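# Unload three sand cores from a mould onto plywood

## Task

Remove three sand cores from the mould and release each one lying on the plywood boards next to the mould: the long core with the rounded nose, plus the two upright bladed cores in the mould half on the robot's right. The remaining two cores must stay upright in the mould.

## Robot and tools

ROBOT AND FRAMES
There are two six-joint arms, left_arm and right_arm, each with a parallel gripper. In the scene frame the origin sits at table-top height, halfway between the nominal arm bases. +x points out over the table, +z points up, and left_arm is on the +y side. Image left and right do not follow these names. Calibrated bases: left_arm at (+0.031, +0.345, 0) m, quat_wxyz (+1.000, 0, 0, +0.008). right_arm at (+0.030, -0.335, 0) m, quat_wxyz (+1.000, 0, 0, -0.014). Each arm reports its end_effector_position (m) and end_effector_quat_wxyz in its own base frame. These readings can be off by a few cm, more at long reach. The fingers point along the gripper's +z and close along its y axis. The reported point lies between the pads, about 1 cm short of the fingertips.

Joint order per arm is always: waist, shoulder, elbow, wrist pitch, wrist yaw, wrist roll. Nominal ranges in rad: waist -2.618..3.054, shoulder 0.000..3.142, elbow 0.000..3.142, wrist pitch -1.571..1.571, wrist yaw -1.571..1.571, wrist roll -2.094..2.094. The true ends can differ from these by up to 0.059 rad either way.

THE ROW (used by execute_actions and move)
A row is one flat list of 14 numbers, each in [-1, 1], covering both arms even if only one moves. The order is left_arm's six joints, then its opening, then right_arm's six joints, then its opening. The joint entries are scaled offsets, not poses. They count from the arm's Joint targets as they stand when the action or move begins. 1.0 equals 1.202 rad for the waist, 1.258 for the shoulder, 1.3 for the elbow, 2.073 for wrist pitch, and 2.022 for wrist yaw and wrist roll. Sending the same offset again moves the joint further. A 0 keeps the joint at its current target. The opening entry is absolute: +1 is fully open and -1 is shut. A 0 there commands half open, so to leave a gripper as it is, resend its present command.

TOOLS
execute_actions(actions, cameras): actions is a list of actions. Each action is a table of up to 15 rows, and each row lasts one 1/30 s step. A shorter table repeats its last row until 15 steps are done, so one action takes 0.5 s. An empty list only reports state and images. An action is rejected for both arms if it would push any joint more than 0.059 rad beyond its range. If the first action fails that check, or any action is malformed, the whole call is rejected.

move(target, speed, blend, opening_speed, blocking, cameras): drives all joints together along smooth paths. target is one row or a list of up to 15 rows. Every row counts from the same starting Joint targets, not from the previous row. speed is in rad/s for the joint with the longest way to go, from 0.01 to 2, default 0.5. It can be one number or one per target. blend (rad) rounds off the corners between listed targets; the default 0 stops at each one. opening_speed sets how fast grip commands change, per second on the -1..+1 scale, minimum 0.2. The first row's openings are sent at the start; later rows' openings are applied only after everything has come to rest at that target. blocking=false returns after about 0.5 s while the move carries on. Paths do not avoid obstacles or the other arm. Faster moves strike harder, and aiming further past a contact presses harder. The result adds a "move:" line with the outcome: done, off_target (at rest, a joint more than 0.035 rad off), moving, held, or fault. It may also show limits=held and each lagging arm's worst joint and its error.

wait(seconds 0..10, cameras): lets time pass while the arms keep their last commands. stop(cameras): brakes a running move; faster moves need more room to stop. zoom_image(camera, region): camera is cam_left_wrist or cam_right_wrist. region is [x0, y0, x1, y1] in pixels of that camera's latest image, at most 504x504, with (0,0) at top-left. finished_scene(scene): ends the current scene (integer scene number); this cannot be undone.

CAMERAS
cam_left_wrist and cam_right_wrist are wrist-mounted cameras, each 896x504 with roughly 60 deg vertical field of view. The cameras argument lists which images to return: omitted, null or ["all"] returns every camera, [] returns none. An unknown name invalidates the call.

READING RESULTS
Joint positions and Joint velocities are per arm, in rad and rad/s, plus the finger gap in m (0.094 when fully open). "within noise" means the arm is still. Joint targets are what your next offsets count from. Tool commands shows the current grip commands. grip_measured gives the finger opening on the command scale; it reads slightly wide when empty and a few hundredths narrow when squeezing a part. grip_effort_nm is motor effort, negative when closing; it is not a reliable sign of a held part. Joint torques include gravity; the first three wrap at ±28 N m. "joint sent to its limit" means a joint was stopped at its end. "joint command not followed" means the clearance check altered targets. MOTOR HOT warns at 75 °C. OVER-TEMPERATURE FAULT at 90 °C folds that arm away for the rest of the scene, and at 100 °C the arm goes limp.

MOTION LIMITS
Joint speed is capped, and each step a target may lead its measured angle only by 0.202 (waist), 0.258 (shoulder), 0.3 (elbow), 0.573 (wrist pitch) or 0.522 (yaw, roll) rad. Targets that would move the gripper more than 200 mm are scaled back. Large offsets may therefore need several actions. Very small turns may not happen at all. Time also passes while you think.

CAUTIONS
Close slowly on the cores, using a low opening_speed, because grip force is high and rises about 0.05 below the first-touch reading. To release, command an opening well above grip_measured, and only once the part is at rest on the boards. Avoid dropping parts, hitting things hard, pressing the arms into each other, knocking over the two cores that must stay, and letting anything fall off the table. Occasional tugs or pushes may disturb a held part or a loose object. If an arm ends up pressing on something, command its targets back past its positions. Do not hold loads or keep an arm outstretched longer than needed, since this heats the motors.

Each tool is called after "Request:" by a JSON object that holds its "name" and its "arguments".

## Session

Request:
{"name": "execute_actions", "arguments": {"actions": []}}

Scene clock: 0.00 s.
left_arm: end_effector_position=(+0.2355, -0.4205, +0.2037) grip_measured=+1.000 grip_effort_nm=n/a end_effector_quat_wxyz=(+0.452, +0.770, +0.291, -0.345) | right_arm: end_effector_position=(+0.3668, -0.1721, +0.3153) grip_measured=+1.000 grip_effort_nm=n/a end_effector_quat_wxyz=(+0.332, +0.146, +0.875, -0.321)
Joint positions: left_arm=[-0.747 1.827 1.342 -0.224 0.995 1.182 0.094] | right_arm=[-0.197 1.481 1.581 -0.857 0.583 -0.123 0.094]
Joint velocities: within noise
Joint torques (N m): no reading
Heat: left arm: 32 °C; right arm: 36 °C.
Joint targets: left_arm=[-0.747 1.818 1.349 -0.231 1.008 1.178] | right_arm=[-0.197 1.472 1.591 -0.854 0.589 -0.120]
Tool commands: left_gripper/opening=+1.0 right_gripper/opening=+1.0

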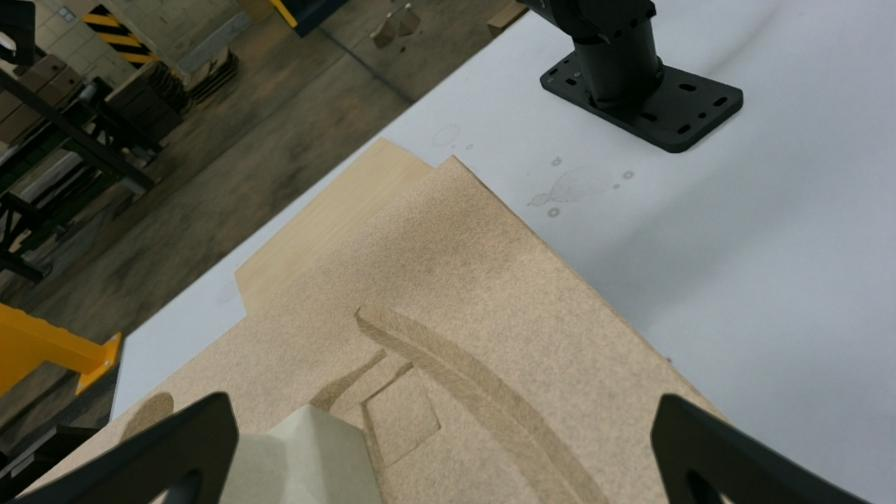

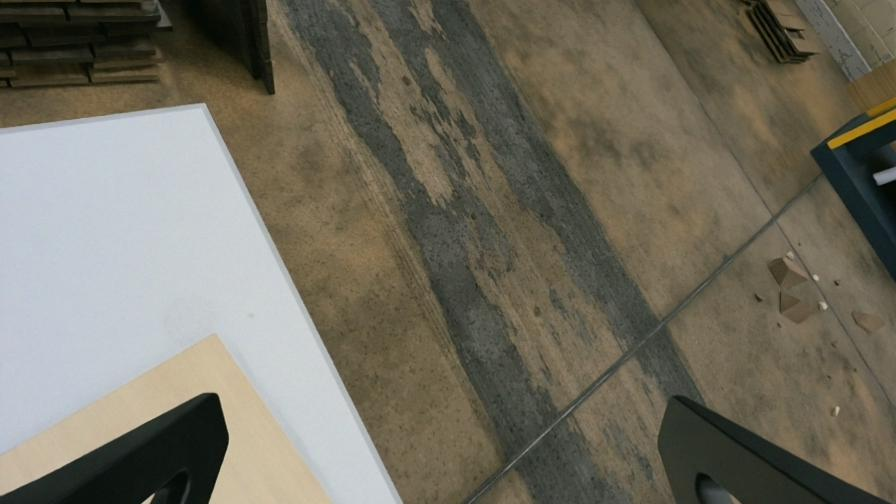

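Request:
{"name": "move", "arguments": {"target": [[0,-0.2528,0.27,0,0,0,1,0,0.0223,0.0838,0,0,0,1],[0.2055,-0.2528,0.27,-0.6122,-0.4985,-0.5826,1,0.5799,0.0223,0.0838,-0.3116,-0.2913,0.0593,1]], "blend": 0.15, "speed": 0.8}}

Scene clock: 21.13 s.
left_arm: end_effector_position=(+0.2594, -0.1443, +0.2541) grip_measured=+1.000 grip_effort_nm=0.022 end_effector_quat_wxyz=(+0.140, +0.252, +0.957, -0.040) | right_arm: end_effector_position=(+0.2589, +0.1403, +0.2450) grip_measured=+1.000 grip_effort_nm=0.022 end_effector_quat_wxyz=(+0.129, -0.247, +0.960, +0.029)
Joint positions: left_arm=[-0.506 1.49 1.702 -1.491 0.009 0.007 0.094] | right_arm=[0.497 1.492 1.672 -1.486 0.006 -0.008 0.094]
Joint velocities: within noise
Joint torques (N m): left_arm=[0.44 -3.82 4.31 0.92 -0.06 -0.13] | right_arm=[0.31 -3.97 7.3 0.43 -0.09 0.05]
Heat: left arm: 35 °C; right arm: 38 °C.
Joint targets: left_arm=[-0.500 1.500 1.700 -1.500 0.001 0.000] | right_arm=[0.500 1.500 1.700 -1.500 0.000 0.000]
move: done

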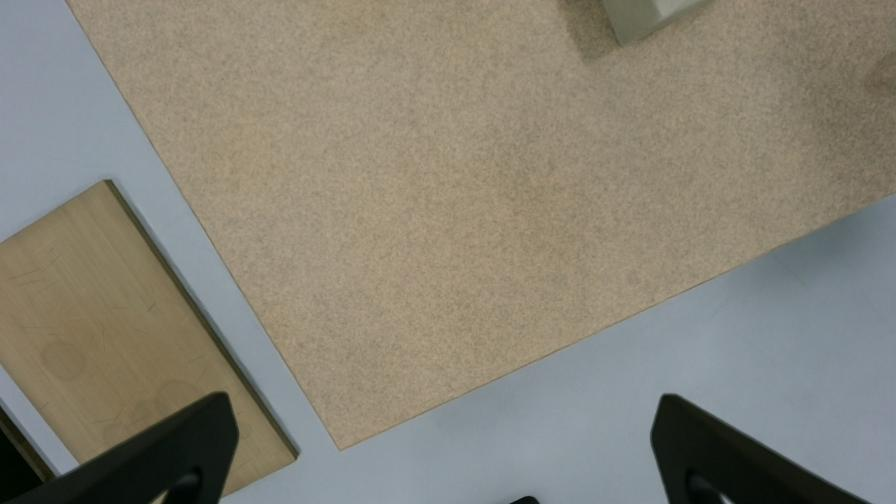

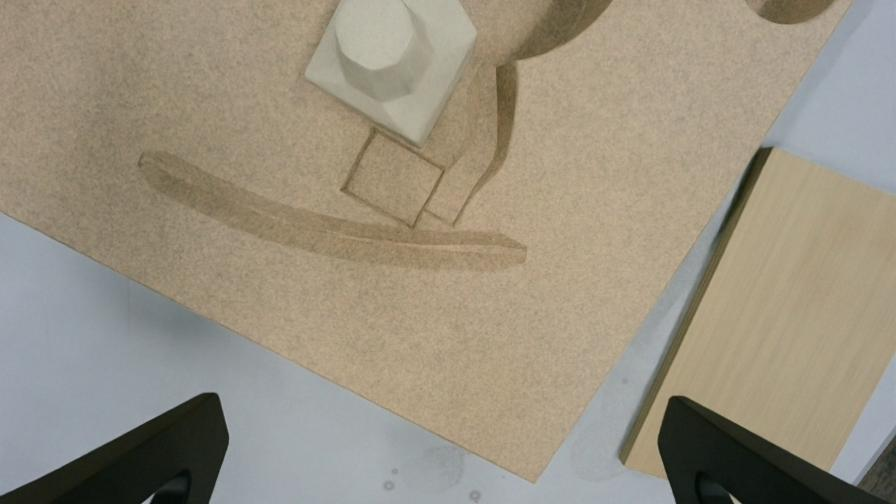

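Request:
{"name": "move", "arguments": {"target": [0,0,0,0.2894,0,0,1,0,0,0,0.2894,0,0,1], "speed": 0.8}}

Request:
{"name": "move", "arguments": {"target": [0.416,0,0,0,0,0,1,-0.416,0,0,0,0,0,1], "speed": 0.8}}

Scene clock: 25.70 s.
left_arm: end_effector_position=(+0.3633, -0.2016, +0.3320) grip_measured=+1.000 grip_effort_nm=0.032 end_effector_quat_wxyz=(+0.408, +0.231, +0.877, -0.107) | right_arm: end_effector_position=(+0.3628, +0.1969, +0.3172) grip_measured=+1.000 grip_effort_nm=0.022 end_effector_quat_wxyz=(+0.392, -0.227, +0.886, +0.095)
Joint positions: left_arm=[-0.506 1.49 1.702 -0.912 0.007 0.007 0.094] | right_arm=[0.497 1.492 1.672 -0.921 0.005 -0.008 0.094]
Joint velocities: within noise
Joint torques (N m): left_arm=[0.51 -4.52 4.88 2.01 -0.03 -0.14] | right_arm=[0.31 -4.64 7.98 1.42 -0.06 0.05]
Heat: left arm: 35 °C; right arm: 37 °C.
Joint targets: left_arm=[-0.500 1.500 1.700 -0.900 0.000 0.000] | right_arm=[0.500 1.500 1.700 -0.901 0.000 0.000]
move: done

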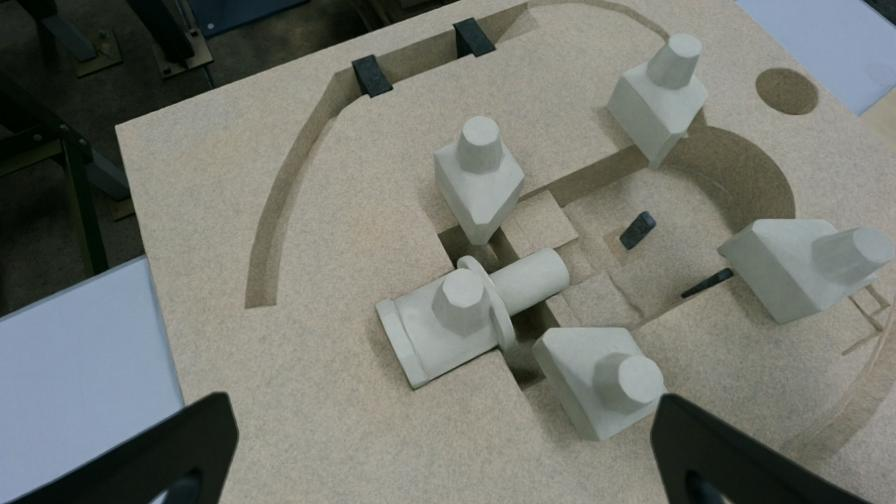

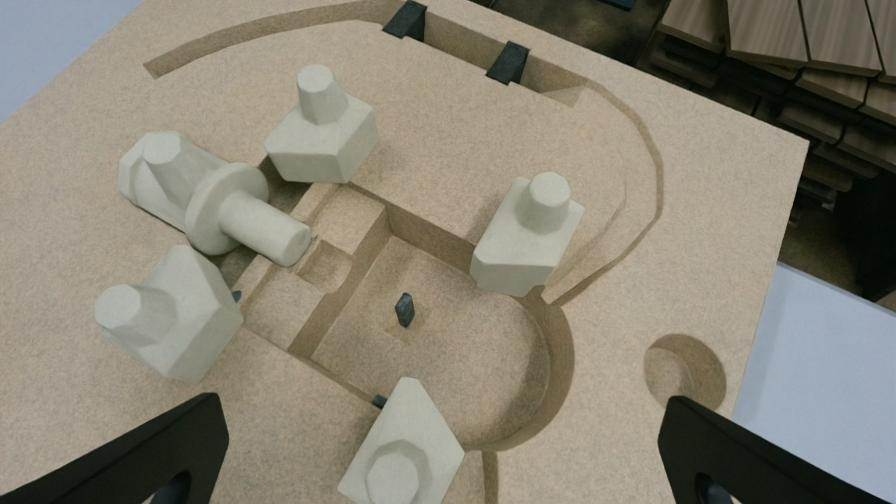

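Scene clock: 26.77 s.
left_arm: end_effector_position=(+0.4160, +0.0005, +0.3325) grip_measured=+1.000 grip_effort_nm=0.017 end_effector_quat_wxyz=(+0.423, +0.003, +0.906, +0.001) | right_arm: end_effector_position=(+0.4133, +0.0004, +0.3177) grip_measured=+1.000 grip_effort_nm=0.017 end_effector_quat_wxyz=(+0.405, -0.002, +0.914, -0.003)
Joint positions: left_arm=[-0.002 1.49 1.702 -0.909 -0.001 0.006 0.094] | right_arm=[0 1.492 1.672 -0.918 0.003 -0.007 0.094]
Joint velocities: within noise
Joint torques (N m): left_arm=[0.08 -4.55 4.96 1.99 0.07 -0.11] | right_arm=[0.09 -4.66 7.95 1.43 -0.04 0.04]
Heat: left arm: 35 °C; right arm: 38 °C.
Joint targets: left_arm=[0.000 1.500 1.700 -0.900 0.000 0.000] | right_arm=[0.000 1.500 1.700 -0.901 0.000 0.000]
move: done

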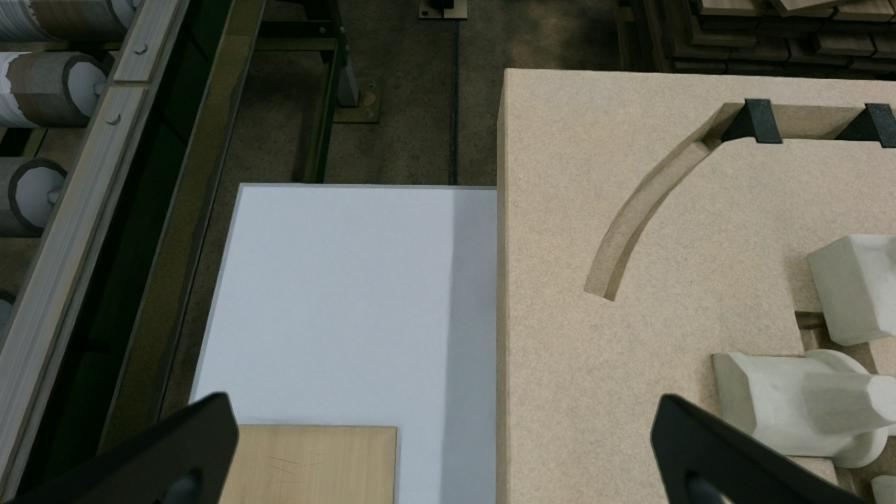

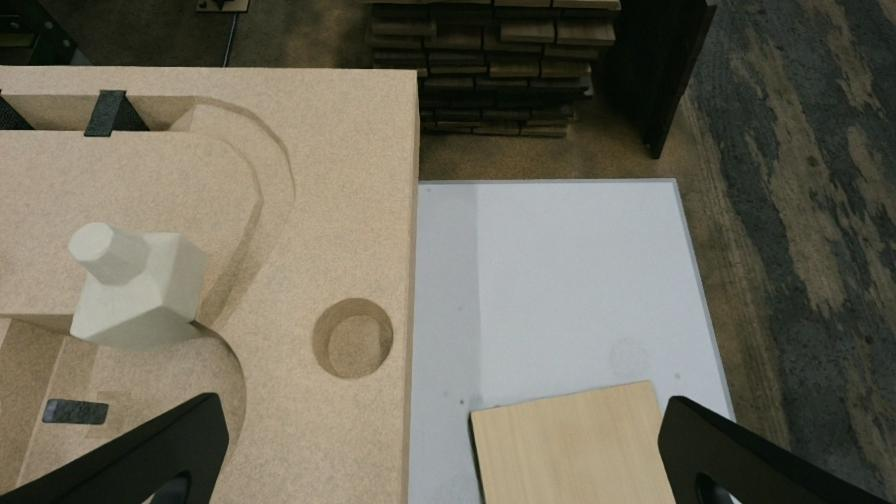

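Request:
{"name": "move", "arguments": {"target": [0,0,0,0,0,0,1,0.25,0,0,-0.15,0,0,1], "speed": 0.8}}

Request:
{"name": "zoom_image", "arguments": {"camera": "cam_right_wrist", "region": [300, 20, 804, 504]}}

Request:
{"name": "zoom_image", "arguments": {"camera": "cam_left_wrist", "region": [640, 170, 896, 504]}}

Scene clock: 76.30 s.
left_arm: end_effector_position=(+0.4160, +0.0005, +0.3325) grip_measured=+1.000 grip_effort_nm=0.027 end_effector_quat_wxyz=(+0.423, +0.003, +0.906, +0.001) | right_arm: end_effector_position=(+0.3436, +0.1075, +0.2735) grip_measured=+1.000 grip_effort_nm=0.017 end_effector_quat_wxyz=(+0.270, -0.147, +0.951, +0.041)
Joint positions: left_arm=[-0.002 1.49 1.702 -0.909 -0.001 0.006 0.094] | right_arm=[0.299 1.492 1.672 -1.197 -0.002 -0.006 0.094]
Joint velocities: within noise
Joint torques (N m): left_arm=[0.2 -4.53 4.93 2.01 0.02 -0.13] | right_arm=[0.16 -4.36 7.66 0.83 0.01 0.03]
Heat: left arm: 36 °C; right arm: 39 °C.
Joint targets: left_arm=[0.000 1.500 1.700 -0.900 0.000 0.000] | right_arm=[0.301 1.500 1.700 -1.211 0.000 0.000]
move: done

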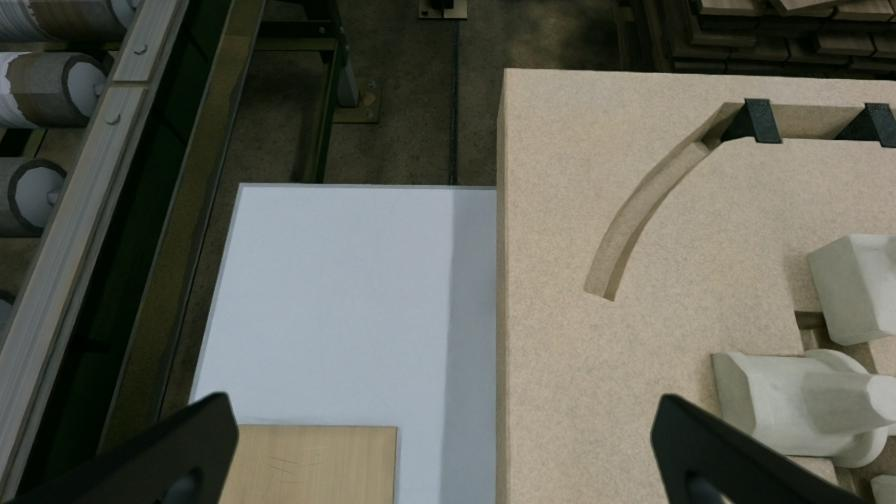

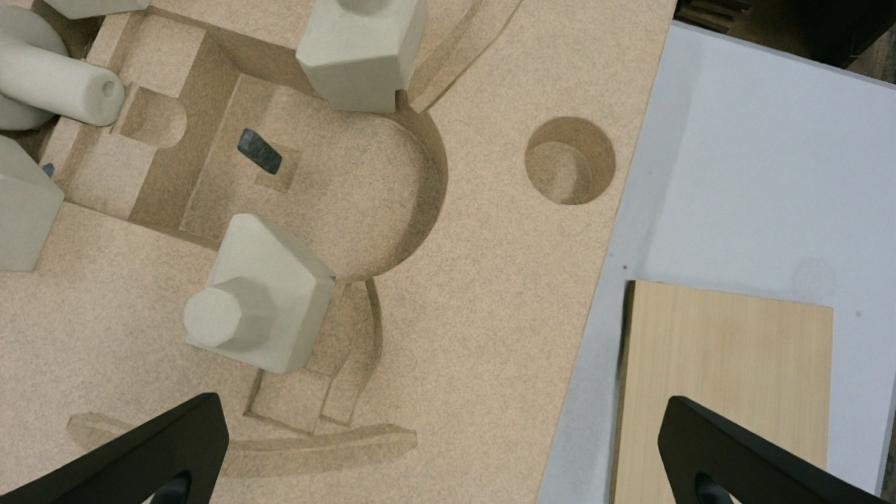

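Scaled by 1.000.

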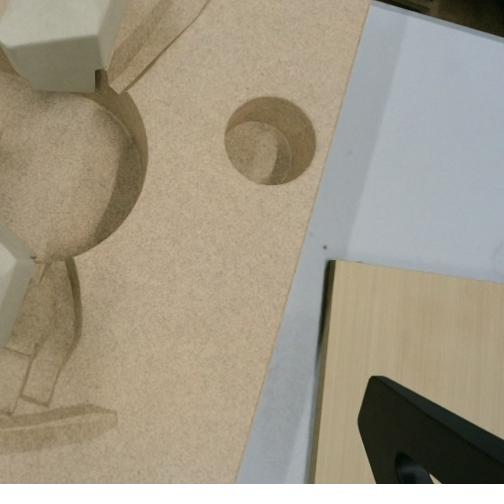

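Scaled by 1.509.

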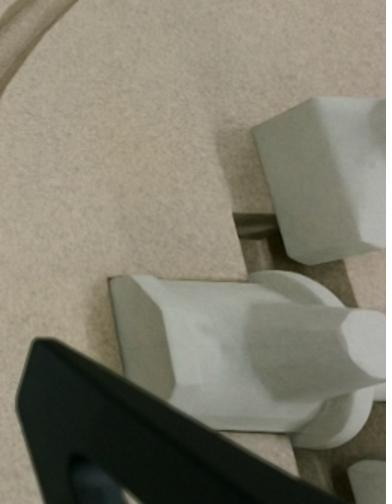

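Request:
{"name": "move", "arguments": {"target": [-0.416,0,0,0,0,0,1,0.2756,0.2234,0.1462,-0.0796,0.1066,0.2964,1], "speed": 0.8}}

Scene clock: 124.40 s.
left_arm: end_effector_position=(+0.3655, -0.1987, +0.3325) grip_measured=+1.000 grip_effort_nm=0.017 end_effector_quat_wxyz=(+0.410, +0.227, +0.877, -0.104) | right_arm: end_effector_position=(+0.3302, +0.1988, +0.2247) grip_measured=+1.000 grip_effort_nm=0.022 end_effector_quat_wxyz=(+0.179, -0.006, +0.984, +0.003)
Joint positions: left_arm=[-0.499 1.49 1.702 -0.909 0.002 0.006 0.094] | right_arm=[0.633 1.774 1.862 -1.36 0.203 0.591 0.094]
Joint velocities: within noise
Joint torques (N m): left_arm=[0.01 -4.53 4.93 2 0 -0.12] | right_arm=[-0.03 -6.61 7.54 0.42 0.18 0.02]
Heat: left arm: 37 °C; right arm: 37 °C.
Joint targets: left_arm=[-0.500 1.500 1.700 -0.900 0.001 0.000] | right_arm=[0.632 1.781 1.890 -1.376 0.215 0.599]
move: done

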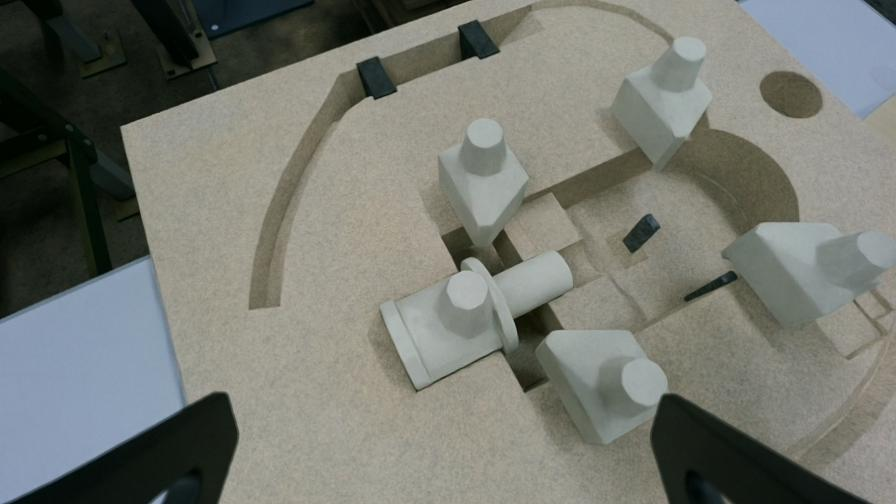

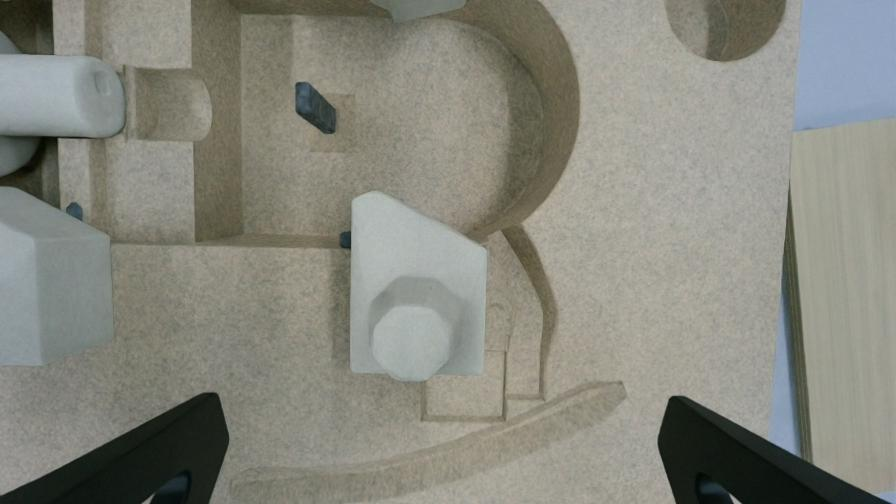

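Request:
{"name": "move", "arguments": {"target": [[0,0,0,0,0,0,1,0.0092,0.0437,0.0538,-0.0084,0.0019,0.0053,1],[0,0,0,0,0,0,1,0.0092,0.0016,-0.1403,0.0878,0.0019,0.0053,1]], "speed": 0.4, "cameras": ["cam_right_wrist"]}}

Scene clock: 139.60 s.
left_arm: end_effector_position=(+0.3655, -0.1987, +0.3325) grip_measured=+1.000 grip_effort_nm=0.022 end_effector_quat_wxyz=(+0.410, +0.227, +0.877, -0.104) | right_arm: end_effector_position=(+0.3399, +0.2064, +0.1719) grip_measured=+1.000 grip_effort_nm=0.027 end_effector_quat_wxyz=(+0.162, -0.004, +0.987, -0.011)
Joint positions: left_arm=[-0.499 1.49 1.702 -0.909 0.002 0.006 0.094] | right_arm=[0.636 1.819 1.714 -1.212 0.208 0.602 0.094]
Joint velocities: within noise
Joint torques (N m): left_arm=[-0.02 -4.63 4.89 2 0.03 -0.12] | right_arm=[0.65 -10.67 5.01 0.67 0.19 0.04]
Heat: left arm: 38 °C; right arm: 36 °C.
Joint targets: left_arm=[-0.500 1.500 1.700 -0.900 0.001 0.000] | right_arm=[0.643 1.783 1.708 -1.194 0.219 0.610]
move: off_target (right_arm); right_arm: the shoulder is farthest, 0.036 rad from its target
Images, in order (width x height): cam_right_wrist 896x504.

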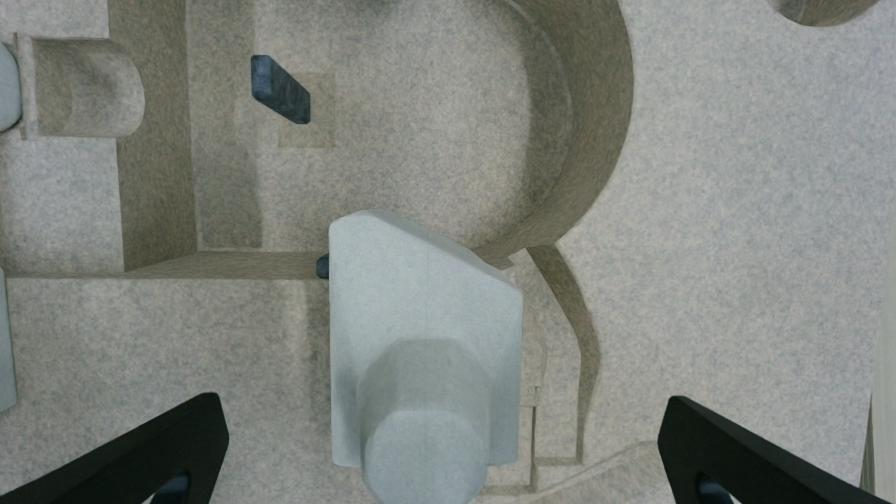

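Request:
{"name": "move", "arguments": {"target": [0,0,0,0,0,0,1,0.0097,0,-0.1132,0.0709,0.0016,0.005,1], "speed": 0.3}}

Scene clock: 147.03 s.
left_arm: end_effector_position=(+0.3655, -0.1987, +0.3325) grip_measured=+1.000 grip_effort_nm=0.022 end_effector_quat_wxyz=(+0.410, +0.227, +0.877, -0.104) | right_arm: end_effector_position=(+0.3396, +0.2117, +0.1372) grip_measured=+1.000 grip_effort_nm=0.017 end_effector_quat_wxyz=(+0.166, -0.004, +0.986, -0.008)
Joint positions: left_arm=[-0.499 1.49 1.702 -0.909 0.002 0.006 0.094] | right_arm=[0.648 1.814 1.568 -1.065 0.21 0.612 0.094]
Joint velocities: within noise
Joint torques (N m): left_arm=[-0.14 -4.56 4.88 2.01 0 -0.11] | right_arm=[0.62 -10.26 5.03 0.69 0.21 0.04]
Heat: left arm: 38 °C; right arm: 39 °C.
Joint targets: left_arm=[-0.500 1.500 1.700 -0.900 0.001 0.000] | right_arm=[0.655 1.783 1.561 -1.047 0.222 0.620]
move: done

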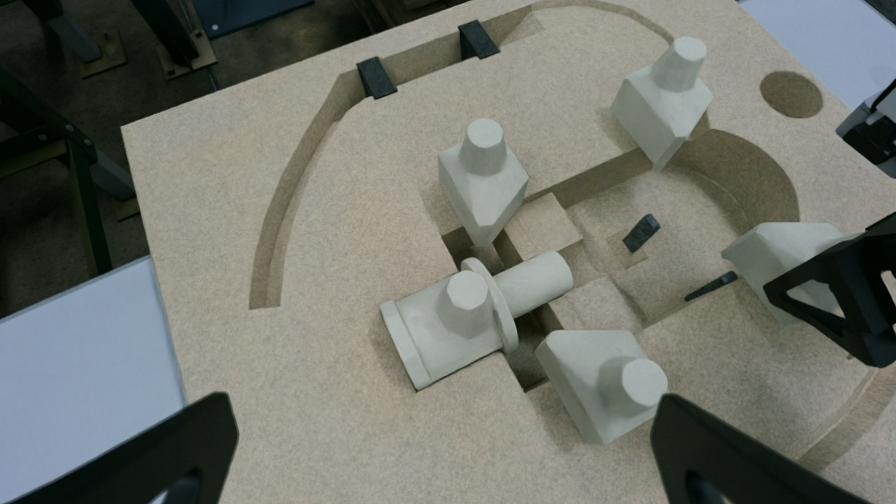

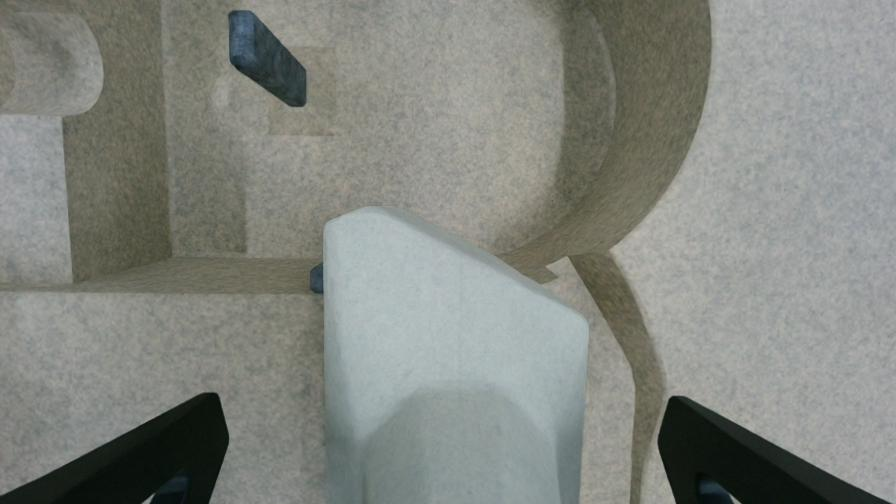

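Request:
{"name": "move", "arguments": {"target": [0,0,0,0,0,0,1,-0.0033,0,-0.0395,0.0248,0,0,1], "speed": 0.2, "cameras": []}}

Request:
{"name": "move", "arguments": {"target": [0,0,0,0,0,0,1,0,0,0,0,0,0,-0.05], "opening_speed": 0.6, "cameras": ["cam_right_wrist"]}}

Scene clock: 153.53 s.
left_arm: end_effector_position=(+0.3655, -0.1987, +0.3325) grip_measured=+1.000 grip_effort_nm=0.027 end_effector_quat_wxyz=(+0.410, +0.227, +0.877, -0.104) | right_arm: end_effector_position=(+0.3396, +0.2116, +0.1248) grip_measured=+1.000 grip_effort_nm=0.017 end_effector_quat_wxyz=(+0.166, -0.004, +0.986, -0.008)
Joint positions: left_arm=[-0.499 1.49 1.702 -0.909 0.002 0.006 0.094] | right_arm=[0.648 1.814 1.518 -1.014 0.211 0.613 0.094]
Joint velocities: within noise
Joint torques (N m): left_arm=[0.03 -4.52 4.98 2.01 0.02 -0.12] | right_arm=[0.28 -10.24 4.89 0.71 0.2 0.05]
Heat: left arm: 38 °C; right arm: 41 °C.
Joint targets: left_arm=[-0.500 1.500 1.700 -0.900 0.001 0.000] | right_arm=[0.651 1.783 1.509 -0.996 0.222 0.620]
move: done
No camera images: "cameras" was empty.

Scene clock: 155.50 s.
left_arm: end_effector_position=(+0.3655, -0.1987, +0.3325) grip_measured=+1.000 grip_effort_nm=0.022 end_effector_quat_wxyz=(+0.410, +0.227, +0.877, -0.104) | right_arm: end_effector_position=(+0.3403, +0.2111, +0.1250) grip_measured=+0.156 grip_effort_nm=-1.004 end_effector_quat_wxyz=(+0.168, -0.003, +0.986, -0.009)
Joint positions: left_arm=[-0.499 1.49 1.702 -0.909 0.002 0.006 0.094] | right_arm=[0.648 1.814 1.518 -1.013 0.215 0.613 0.054]
Joint velocities: within noise
Joint torques (N m): left_arm=[-0.02 -4.56 4.96 2.01 0.01 -0.13] | right_arm=[0.28 -10.28 4.89 0.68 0.15 0.03]
Heat: left arm: 38 °C; right arm: 42 °C.
Joint targets: left_arm=[-0.500 1.500 1.700 -0.900 0.001 0.000] | right_arm=[0.651 1.783 1.509 -0.996 0.222 0.620]
move: done
Images, in order (width x height): cam_right_wrist 896x504.

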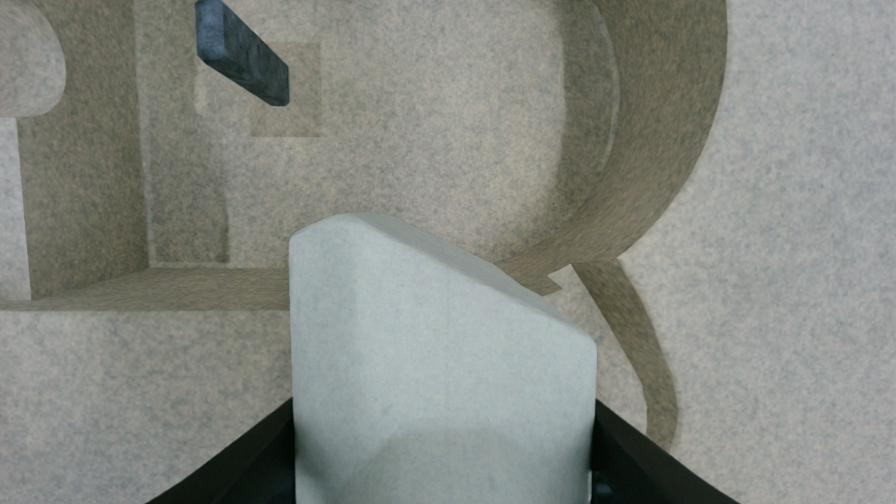

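Request:
{"name": "move", "arguments": {"target": [[0,0,0,0,0,0,1,0,0.014,0.1857,-0.1077,0,0,-0.05],[0,0,0,0,0,0,1,0,0.0521,0.3592,-0.1933,0,0,-0.05],[0,0,0,0,0,0,1,0,0.0849,0.4686,-0.2421,0,0,-0.05]], "blend": 0.08, "speed": 0.4}}

Scene clock: 163.27 s.
left_arm: end_effector_position=(+0.3655, -0.1987, +0.3325) grip_measured=+1.000 grip_effort_nm=0.017 end_effector_quat_wxyz=(+0.410, +0.227, +0.877, -0.104) | right_arm: end_effector_position=(+0.3356, +0.2088, +0.2378) grip_measured=+0.155 grip_effort_nm=-1.009 end_effector_quat_wxyz=(+0.164, -0.003, +0.986, -0.009)
Joint positions: left_arm=[-0.499 1.49 1.702 -0.909 0.002 0.006 0.094] | right_arm=[0.648 1.888 2.078 -1.504 0.209 0.614 0.054]
Joint velocities: within noise
Joint torques (N m): left_arm=[0.02 -4.56 5.01 2 0.02 -0.1] | right_arm=[0.28 -7.75 8.31 0.59 0.22 0.03]
Heat: left arm: 38 °C; right arm: 43 °C.
Joint targets: left_arm=[-0.500 1.500 1.700 -0.900 0.001 0.000] | right_arm=[0.651 1.890 2.119 -1.498 0.222 0.620]
move: off_target (right_arm); blend cut to 0.0711 rad at target 2; right_arm: the elbow is farthest, 0.041 rad from its target

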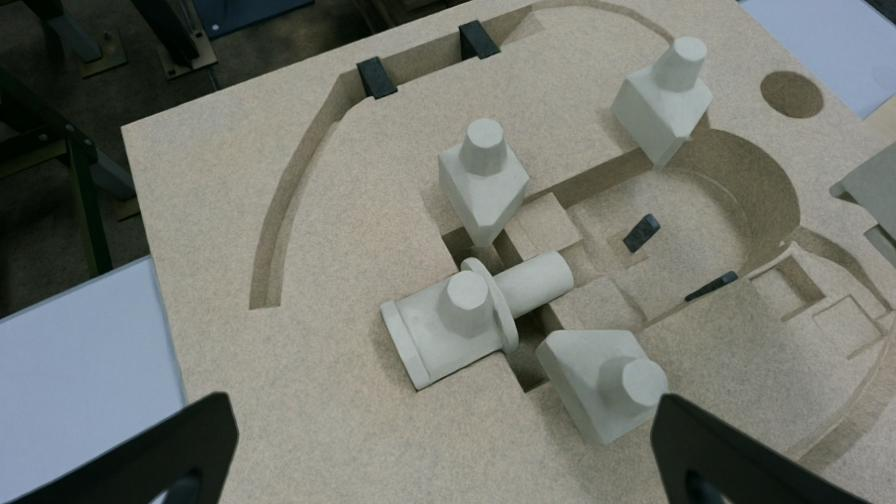

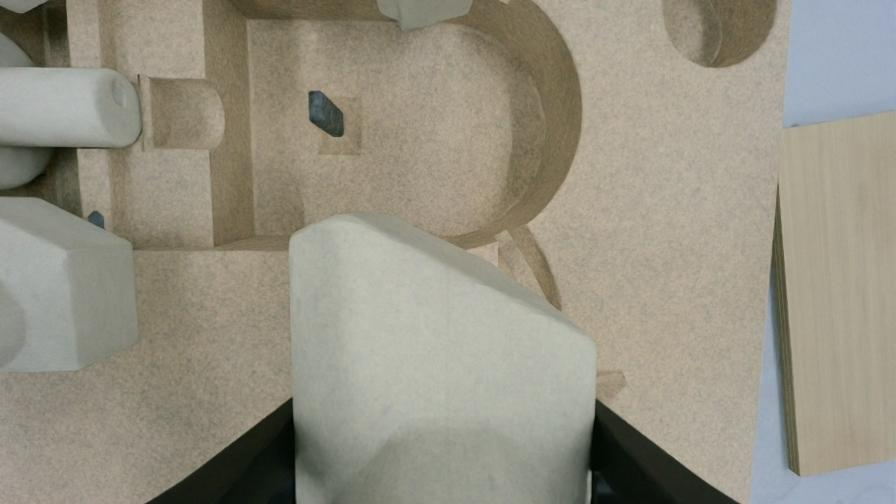

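Request:
{"name": "move", "arguments": {"target": [0,0,0,0,0.2,0,1,0,0,0,0,0,0,-0.05], "speed": 0.8, "cameras": ["cam_left_wrist"]}}

Request:
{"name": "zoom_image", "arguments": {"camera": "cam_left_wrist", "region": [480, 100, 896, 440]}}

Scene clock: 169.57 s.
left_arm: end_effector_position=(+0.3241, -0.2531, +0.3412) grip_measured=+1.000 grip_effort_nm=0.017 end_effector_quat_wxyz=(+0.359, +0.301, +0.840, -0.272) | right_arm: end_effector_position=(+0.3353, +0.2086, +0.2377) grip_measured=+0.155 grip_effort_nm=-1.004 end_effector_quat_wxyz=(+0.163, -0.003, +0.987, -0.009)
Joint positions: left_arm=[-0.499 1.49 1.702 -0.909 0.391 0.005 0.094] | right_arm=[0.648 1.888 2.078 -1.505 0.209 0.614 0.054]
Joint velocities: within noise
Joint torques (N m): left_arm=[0.01 -4.53 4.89 1.94 0.35 -0.1] | right_arm=[0.27 -7.73 8.28 0.59 0.21 0.03]
Heat: left arm: 38 °C; right arm: 41 °C.
Joint targets: left_arm=[-0.500 1.500 1.700 -0.900 0.405 0.000] | right_arm=[0.651 1.890 2.119 -1.498 0.222 0.620]
move: off_target (right_arm); right_arm: the elbow is farthest, 0.041 rad from its target
Images, in order (width x height): cam_left_wrist 896x504.

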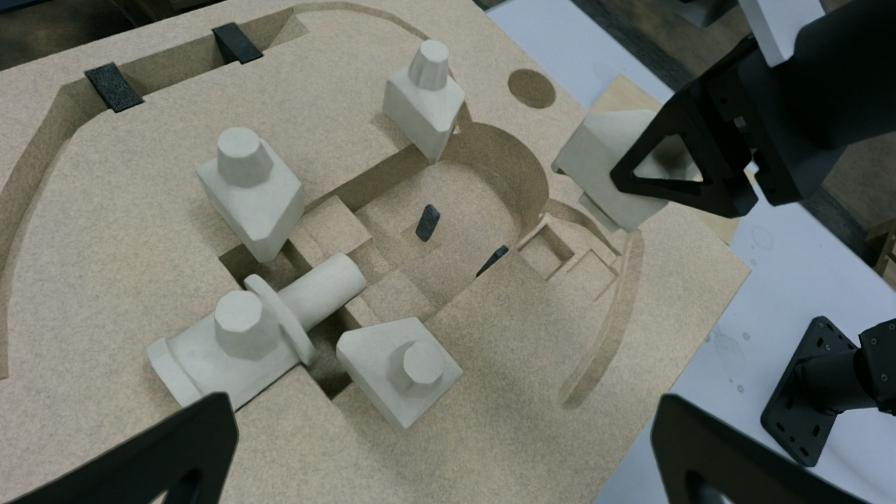

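Scaled by 1.212.

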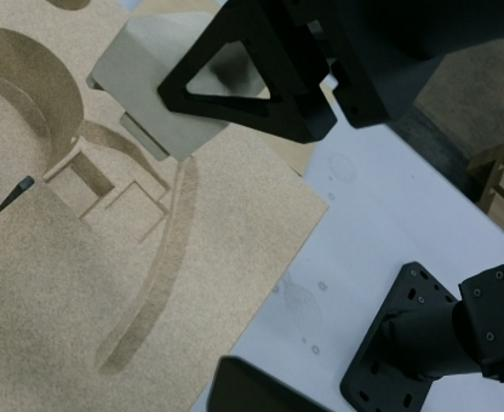

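Request:
{"name": "move", "arguments": {"target": [0,0,0,0,-0.2,0,1,-0.9476,-0.4961,-0.7709,0.206,-0.1098,-0.3066,-0.05], "speed": 0.8}}

Scene clock: 186.33 s.
left_arm: end_effector_position=(+0.3649, -0.1997, +0.3325) grip_measured=+1.000 grip_effort_nm=0.022 end_effector_quat_wxyz=(+0.409, +0.228, +0.877, -0.107) | right_arm: end_effector_position=(+0.2364, -0.1247, +0.1464) grip_measured=+0.155 grip_effort_nm=-1.009 end_effector_quat_wxyz=(+0.130, +0.242, +0.961, -0.035)
Joint positions: left_arm=[-0.499 1.49 1.702 -0.909 0.009 0.005 0.094] | right_arm=[-0.485 1.3 1.111 -1.113 0.006 0.008 0.054]
Joint velocities: within noise
Joint torques (N m): left_arm=[-0.03 -4.56 4.9 2.03 -0.08 -0.13] | right_arm=[-0.27 -6.43 5.91 0.96 -0.06 -0.14]
Heat: left arm: 38 °C; right arm: 40 °C.
Joint targets: left_arm=[-0.500 1.500 1.700 -0.900 0.001 0.000] | right_arm=[-0.488 1.266 1.116 -1.071 0.000 0.000]
move: off_target (right_arm); right_arm: the wrist pitch is farthest, 0.042 rad from its target

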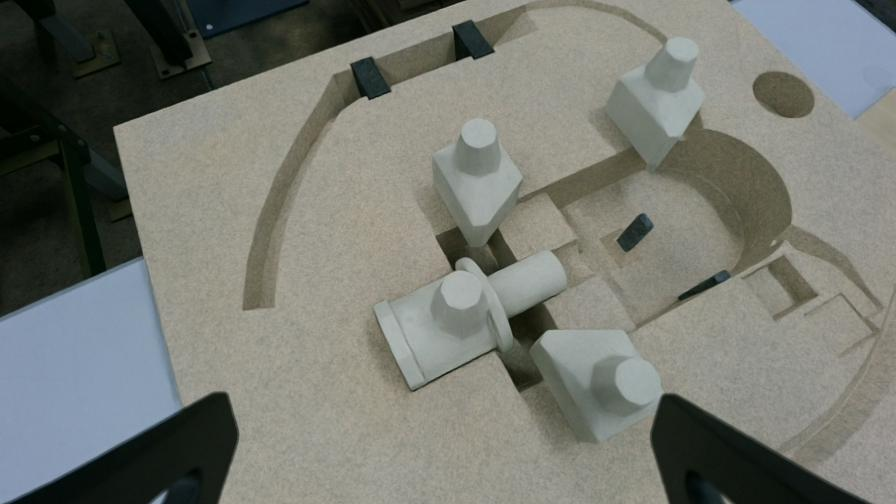

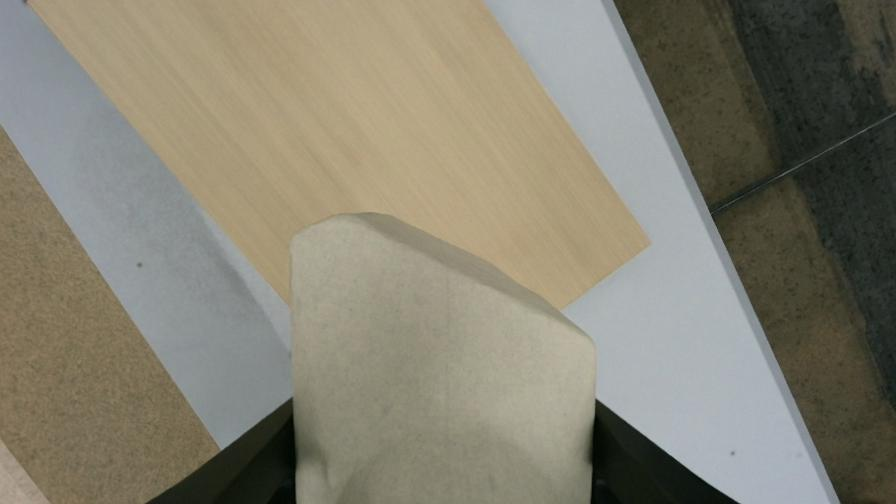

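Request:
{"name": "move", "arguments": {"target": [0,0,0,0,0,0,1,0,0.0254,-0.2013,0.1759,0,0,-0.05], "speed": 0.4}}

Scene clock: 202.67 s.
left_arm: end_effector_position=(+0.3650, -0.1996, +0.3325) grip_measured=+1.000 grip_effort_nm=0.017 end_effector_quat_wxyz=(+0.409, +0.228, +0.877, -0.107) | right_arm: end_effector_position=(+0.2514, -0.1325, +0.0881) grip_measured=+0.155 grip_effort_nm=-1.009 end_effector_quat_wxyz=(+0.175, +0.240, +0.954, -0.045)
Joint positions: left_arm=[-0.499 1.49 1.702 -0.909 0.008 0.005 0.094] | right_arm=[-0.485 1.3 0.849 -0.757 0.005 0.007 0.054]
Joint velocities: within noise
Joint torques (N m): left_arm=[-0.08 -4.51 5.07 1.99 -0.06 -0.11] | right_arm=[-0.27 -3.79 6.04 1.18 -0.06 -0.12]
Heat: left arm: 39 °C; right arm: 37 °C.
Joint targets: left_arm=[-0.500 1.500 1.700 -0.900 0.001 0.000] | right_arm=[-0.488 1.298 0.855 -0.706 0.000 0.000]
move: off_target (right_arm); right_arm: the wrist pitch is farthest, 0.051 rad from its target

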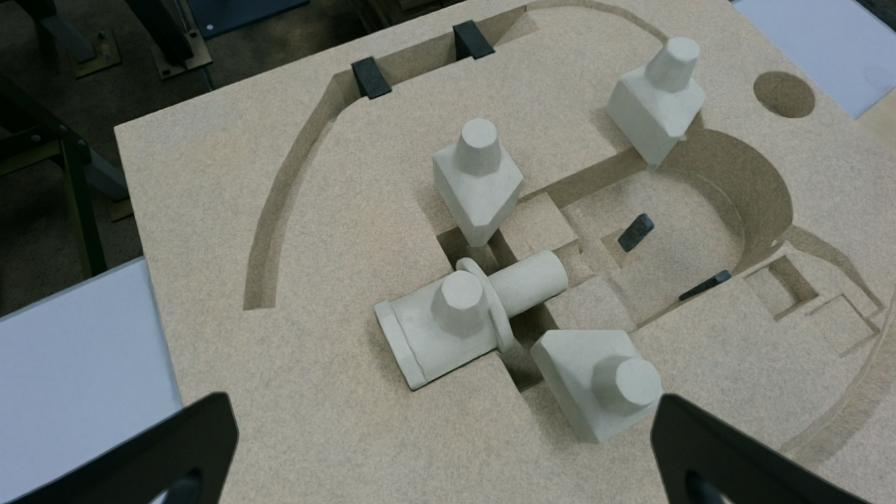

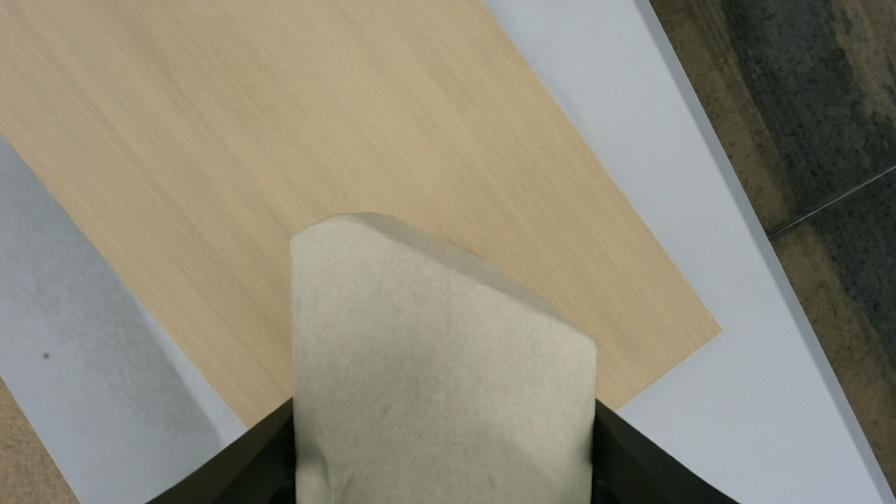

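Request:
{"name": "move", "arguments": {"target": [0,0,0,0,0,0,1,0,0.0072,-0.0274,0.0068,0,0,-0.05], "speed": 0.1, "cameras": []}}

Request:
{"name": "move", "arguments": {"target": [0,0,0,0,0,0,1,0,0.0033,-0.014,0.006,0,0,-0.05], "speed": 0.1, "cameras": ["cam_right_wrist"]}}

Scene clock: 207.33 s.
left_arm: end_effector_position=(+0.3650, -0.1996, +0.3325) grip_measured=+1.000 grip_effort_nm=0.012 end_effector_quat_wxyz=(+0.409, +0.228, +0.877, -0.107) | right_arm: end_effector_position=(+0.2495, -0.1315, +0.0817) grip_measured=+0.155 grip_effort_nm=-1.009 end_effector_quat_wxyz=(+0.171, +0.240, +0.955, -0.044)
Joint positions: left_arm=[-0.499 1.49 1.702 -0.909 0.008 0.005 0.094] | right_arm=[-0.485 1.304 0.83 -0.741 0.005 0.007 0.054]
Joint velocities: within noise
Joint torques (N m): left_arm=[0.02 -4.66 5.03 2.01 -0.06 -0.11] | right_arm=[-0.25 -3.44 4.81 1.14 -0.05 -0.12]
Heat: left arm: 39 °C; right arm: 36 °C.
Joint targets: left_arm=[-0.500 1.500 1.700 -0.900 0.001 0.000] | right_arm=[-0.488 1.307 0.819 -0.692 0.000 0.000]
move: off_target (right_arm); right_arm: the wrist pitch is farthest, 0.049 rad from its target
No camera images: "cameras" was empty.

Scene clock: 208.03 s.
left_arm: end_effector_position=(+0.3650, -0.1996, +0.3325) grip_measured=+1.000 grip_effort_nm=0.022 end_effector_quat_wxyz=(+0.409, +0.228, +0.877, -0.107) | right_arm: end_effector_position=(+0.2492, -0.1313, +0.0808) grip_measured=+0.155 grip_effort_nm=-1.009 end_effector_quat_wxyz=(+0.171, +0.240, +0.955, -0.044)
Joint positions: left_arm=[-0.499 1.49 1.702 -0.909 0.008 0.005 0.094] | right_arm=[-0.485 1.304 0.826 -0.739 0.005 0.007 0.054]
Joint velocities: within noise
Joint torques (N m): left_arm=[-0.06 -4.56 5.01 2.01 -0.06 -0.1] | right_arm=[-0.27 -3.1 3.71 1.25 -0.06 -0.12]
Heat: left arm: 39 °C; right arm: 36 °C.
Joint targets: left_arm=[-0.500 1.500 1.700 -0.900 0.001 0.000] | right_arm=[-0.488 1.311 0.801 -0.680 0.000 0.000]
move: off_target (right_arm); right_arm: the wrist pitch is farthest, 0.059 rad from its target
Images, in order (width x height): cam_right_wrist 896x504.

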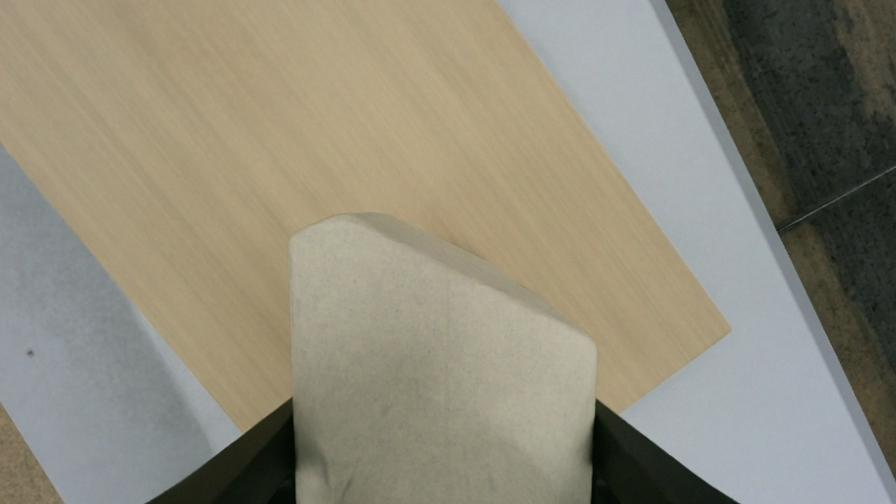

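Request:
{"name": "move", "arguments": {"target": [0,0,0,0,0,0,1,0,-0.002,0.010,0,0,0,0.4], "opening_speed": 0.6, "cameras": []}}

Request:
{"name": "move", "arguments": {"target": [0,0,0,0,0,0,1,0,0,0,0,0,0,1], "opening_speed": 2, "cameras": ["cam_right_wrist"]}}

Scene clock: 212.10 s.
left_arm: end_effector_position=(+0.3650, -0.1996, +0.3325) grip_measured=+1.000 grip_effort_nm=0.012 end_effector_quat_wxyz=(+0.409, +0.228, +0.877, -0.107) | right_arm: end_effector_position=(+0.2561, -0.1342, +0.0821) grip_measured=+0.397 grip_effort_nm=0.178 end_effector_quat_wxyz=(+0.186, +0.239, +0.952, -0.046)
Joint positions: left_arm=[-0.499 1.49 1.702 -0.909 0.008 0.005 0.094] | right_arm=[-0.485 1.306 0.821 -0.699 0.002 0.006 0.066]
Joint velocities: within noise
Joint torques (N m): left_arm=[0.02 -4.53 4.97 2 -0.07 -0.11] | right_arm=[-0.25 -3.48 5.14 0.89 -0.03 -0.11]
Heat: left arm: 39 °C; right arm: 36 °C.
Joint targets: left_arm=[-0.500 1.500 1.700 -0.900 0.000 0.000] | right_arm=[-0.488 1.309 0.814 -0.680 0.000 0.000]
move: done
No camera images: "cameras" was empty.

Scene clock: 212.63 s.
left_arm: end_effector_position=(+0.3650, -0.1996, +0.3325) grip_measured=+1.000 grip_effort_nm=0.017 end_effector_quat_wxyz=(+0.409, +0.228, +0.877, -0.107) | right_arm: end_effector_position=(+0.2562, -0.1342, +0.0821) grip_measured=+0.997 grip_effort_nm=0.178 end_effector_quat_wxyz=(+0.187, +0.239, +0.952, -0.046)
Joint positions: left_arm=[-0.499 1.49 1.702 -0.909 0.008 0.005 0.094] | right_arm=[-0.485 1.306 0.821 -0.699 0.002 0.006 0.094]
Joint velocities: within noise
Joint torques (N m): left_arm=[-0.09 -4.55 4.98 2 -0.05 -0.09] | right_arm=[-0.25 -3.47 5.14 0.91 -0.02 -0.11]
Heat: left arm: 39 °C; right arm: 36 °C.
Joint targets: left_arm=[-0.500 1.500 1.700 -0.900 0.000 0.000] | right_arm=[-0.488 1.309 0.814 -0.680 0.000 0.000]
move: done
Images, in order (width x height): cam_right_wrist 896x504.

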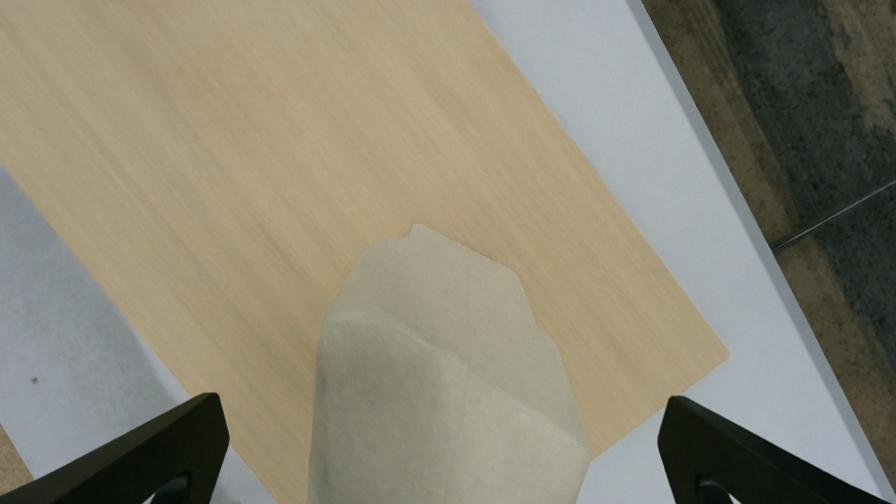

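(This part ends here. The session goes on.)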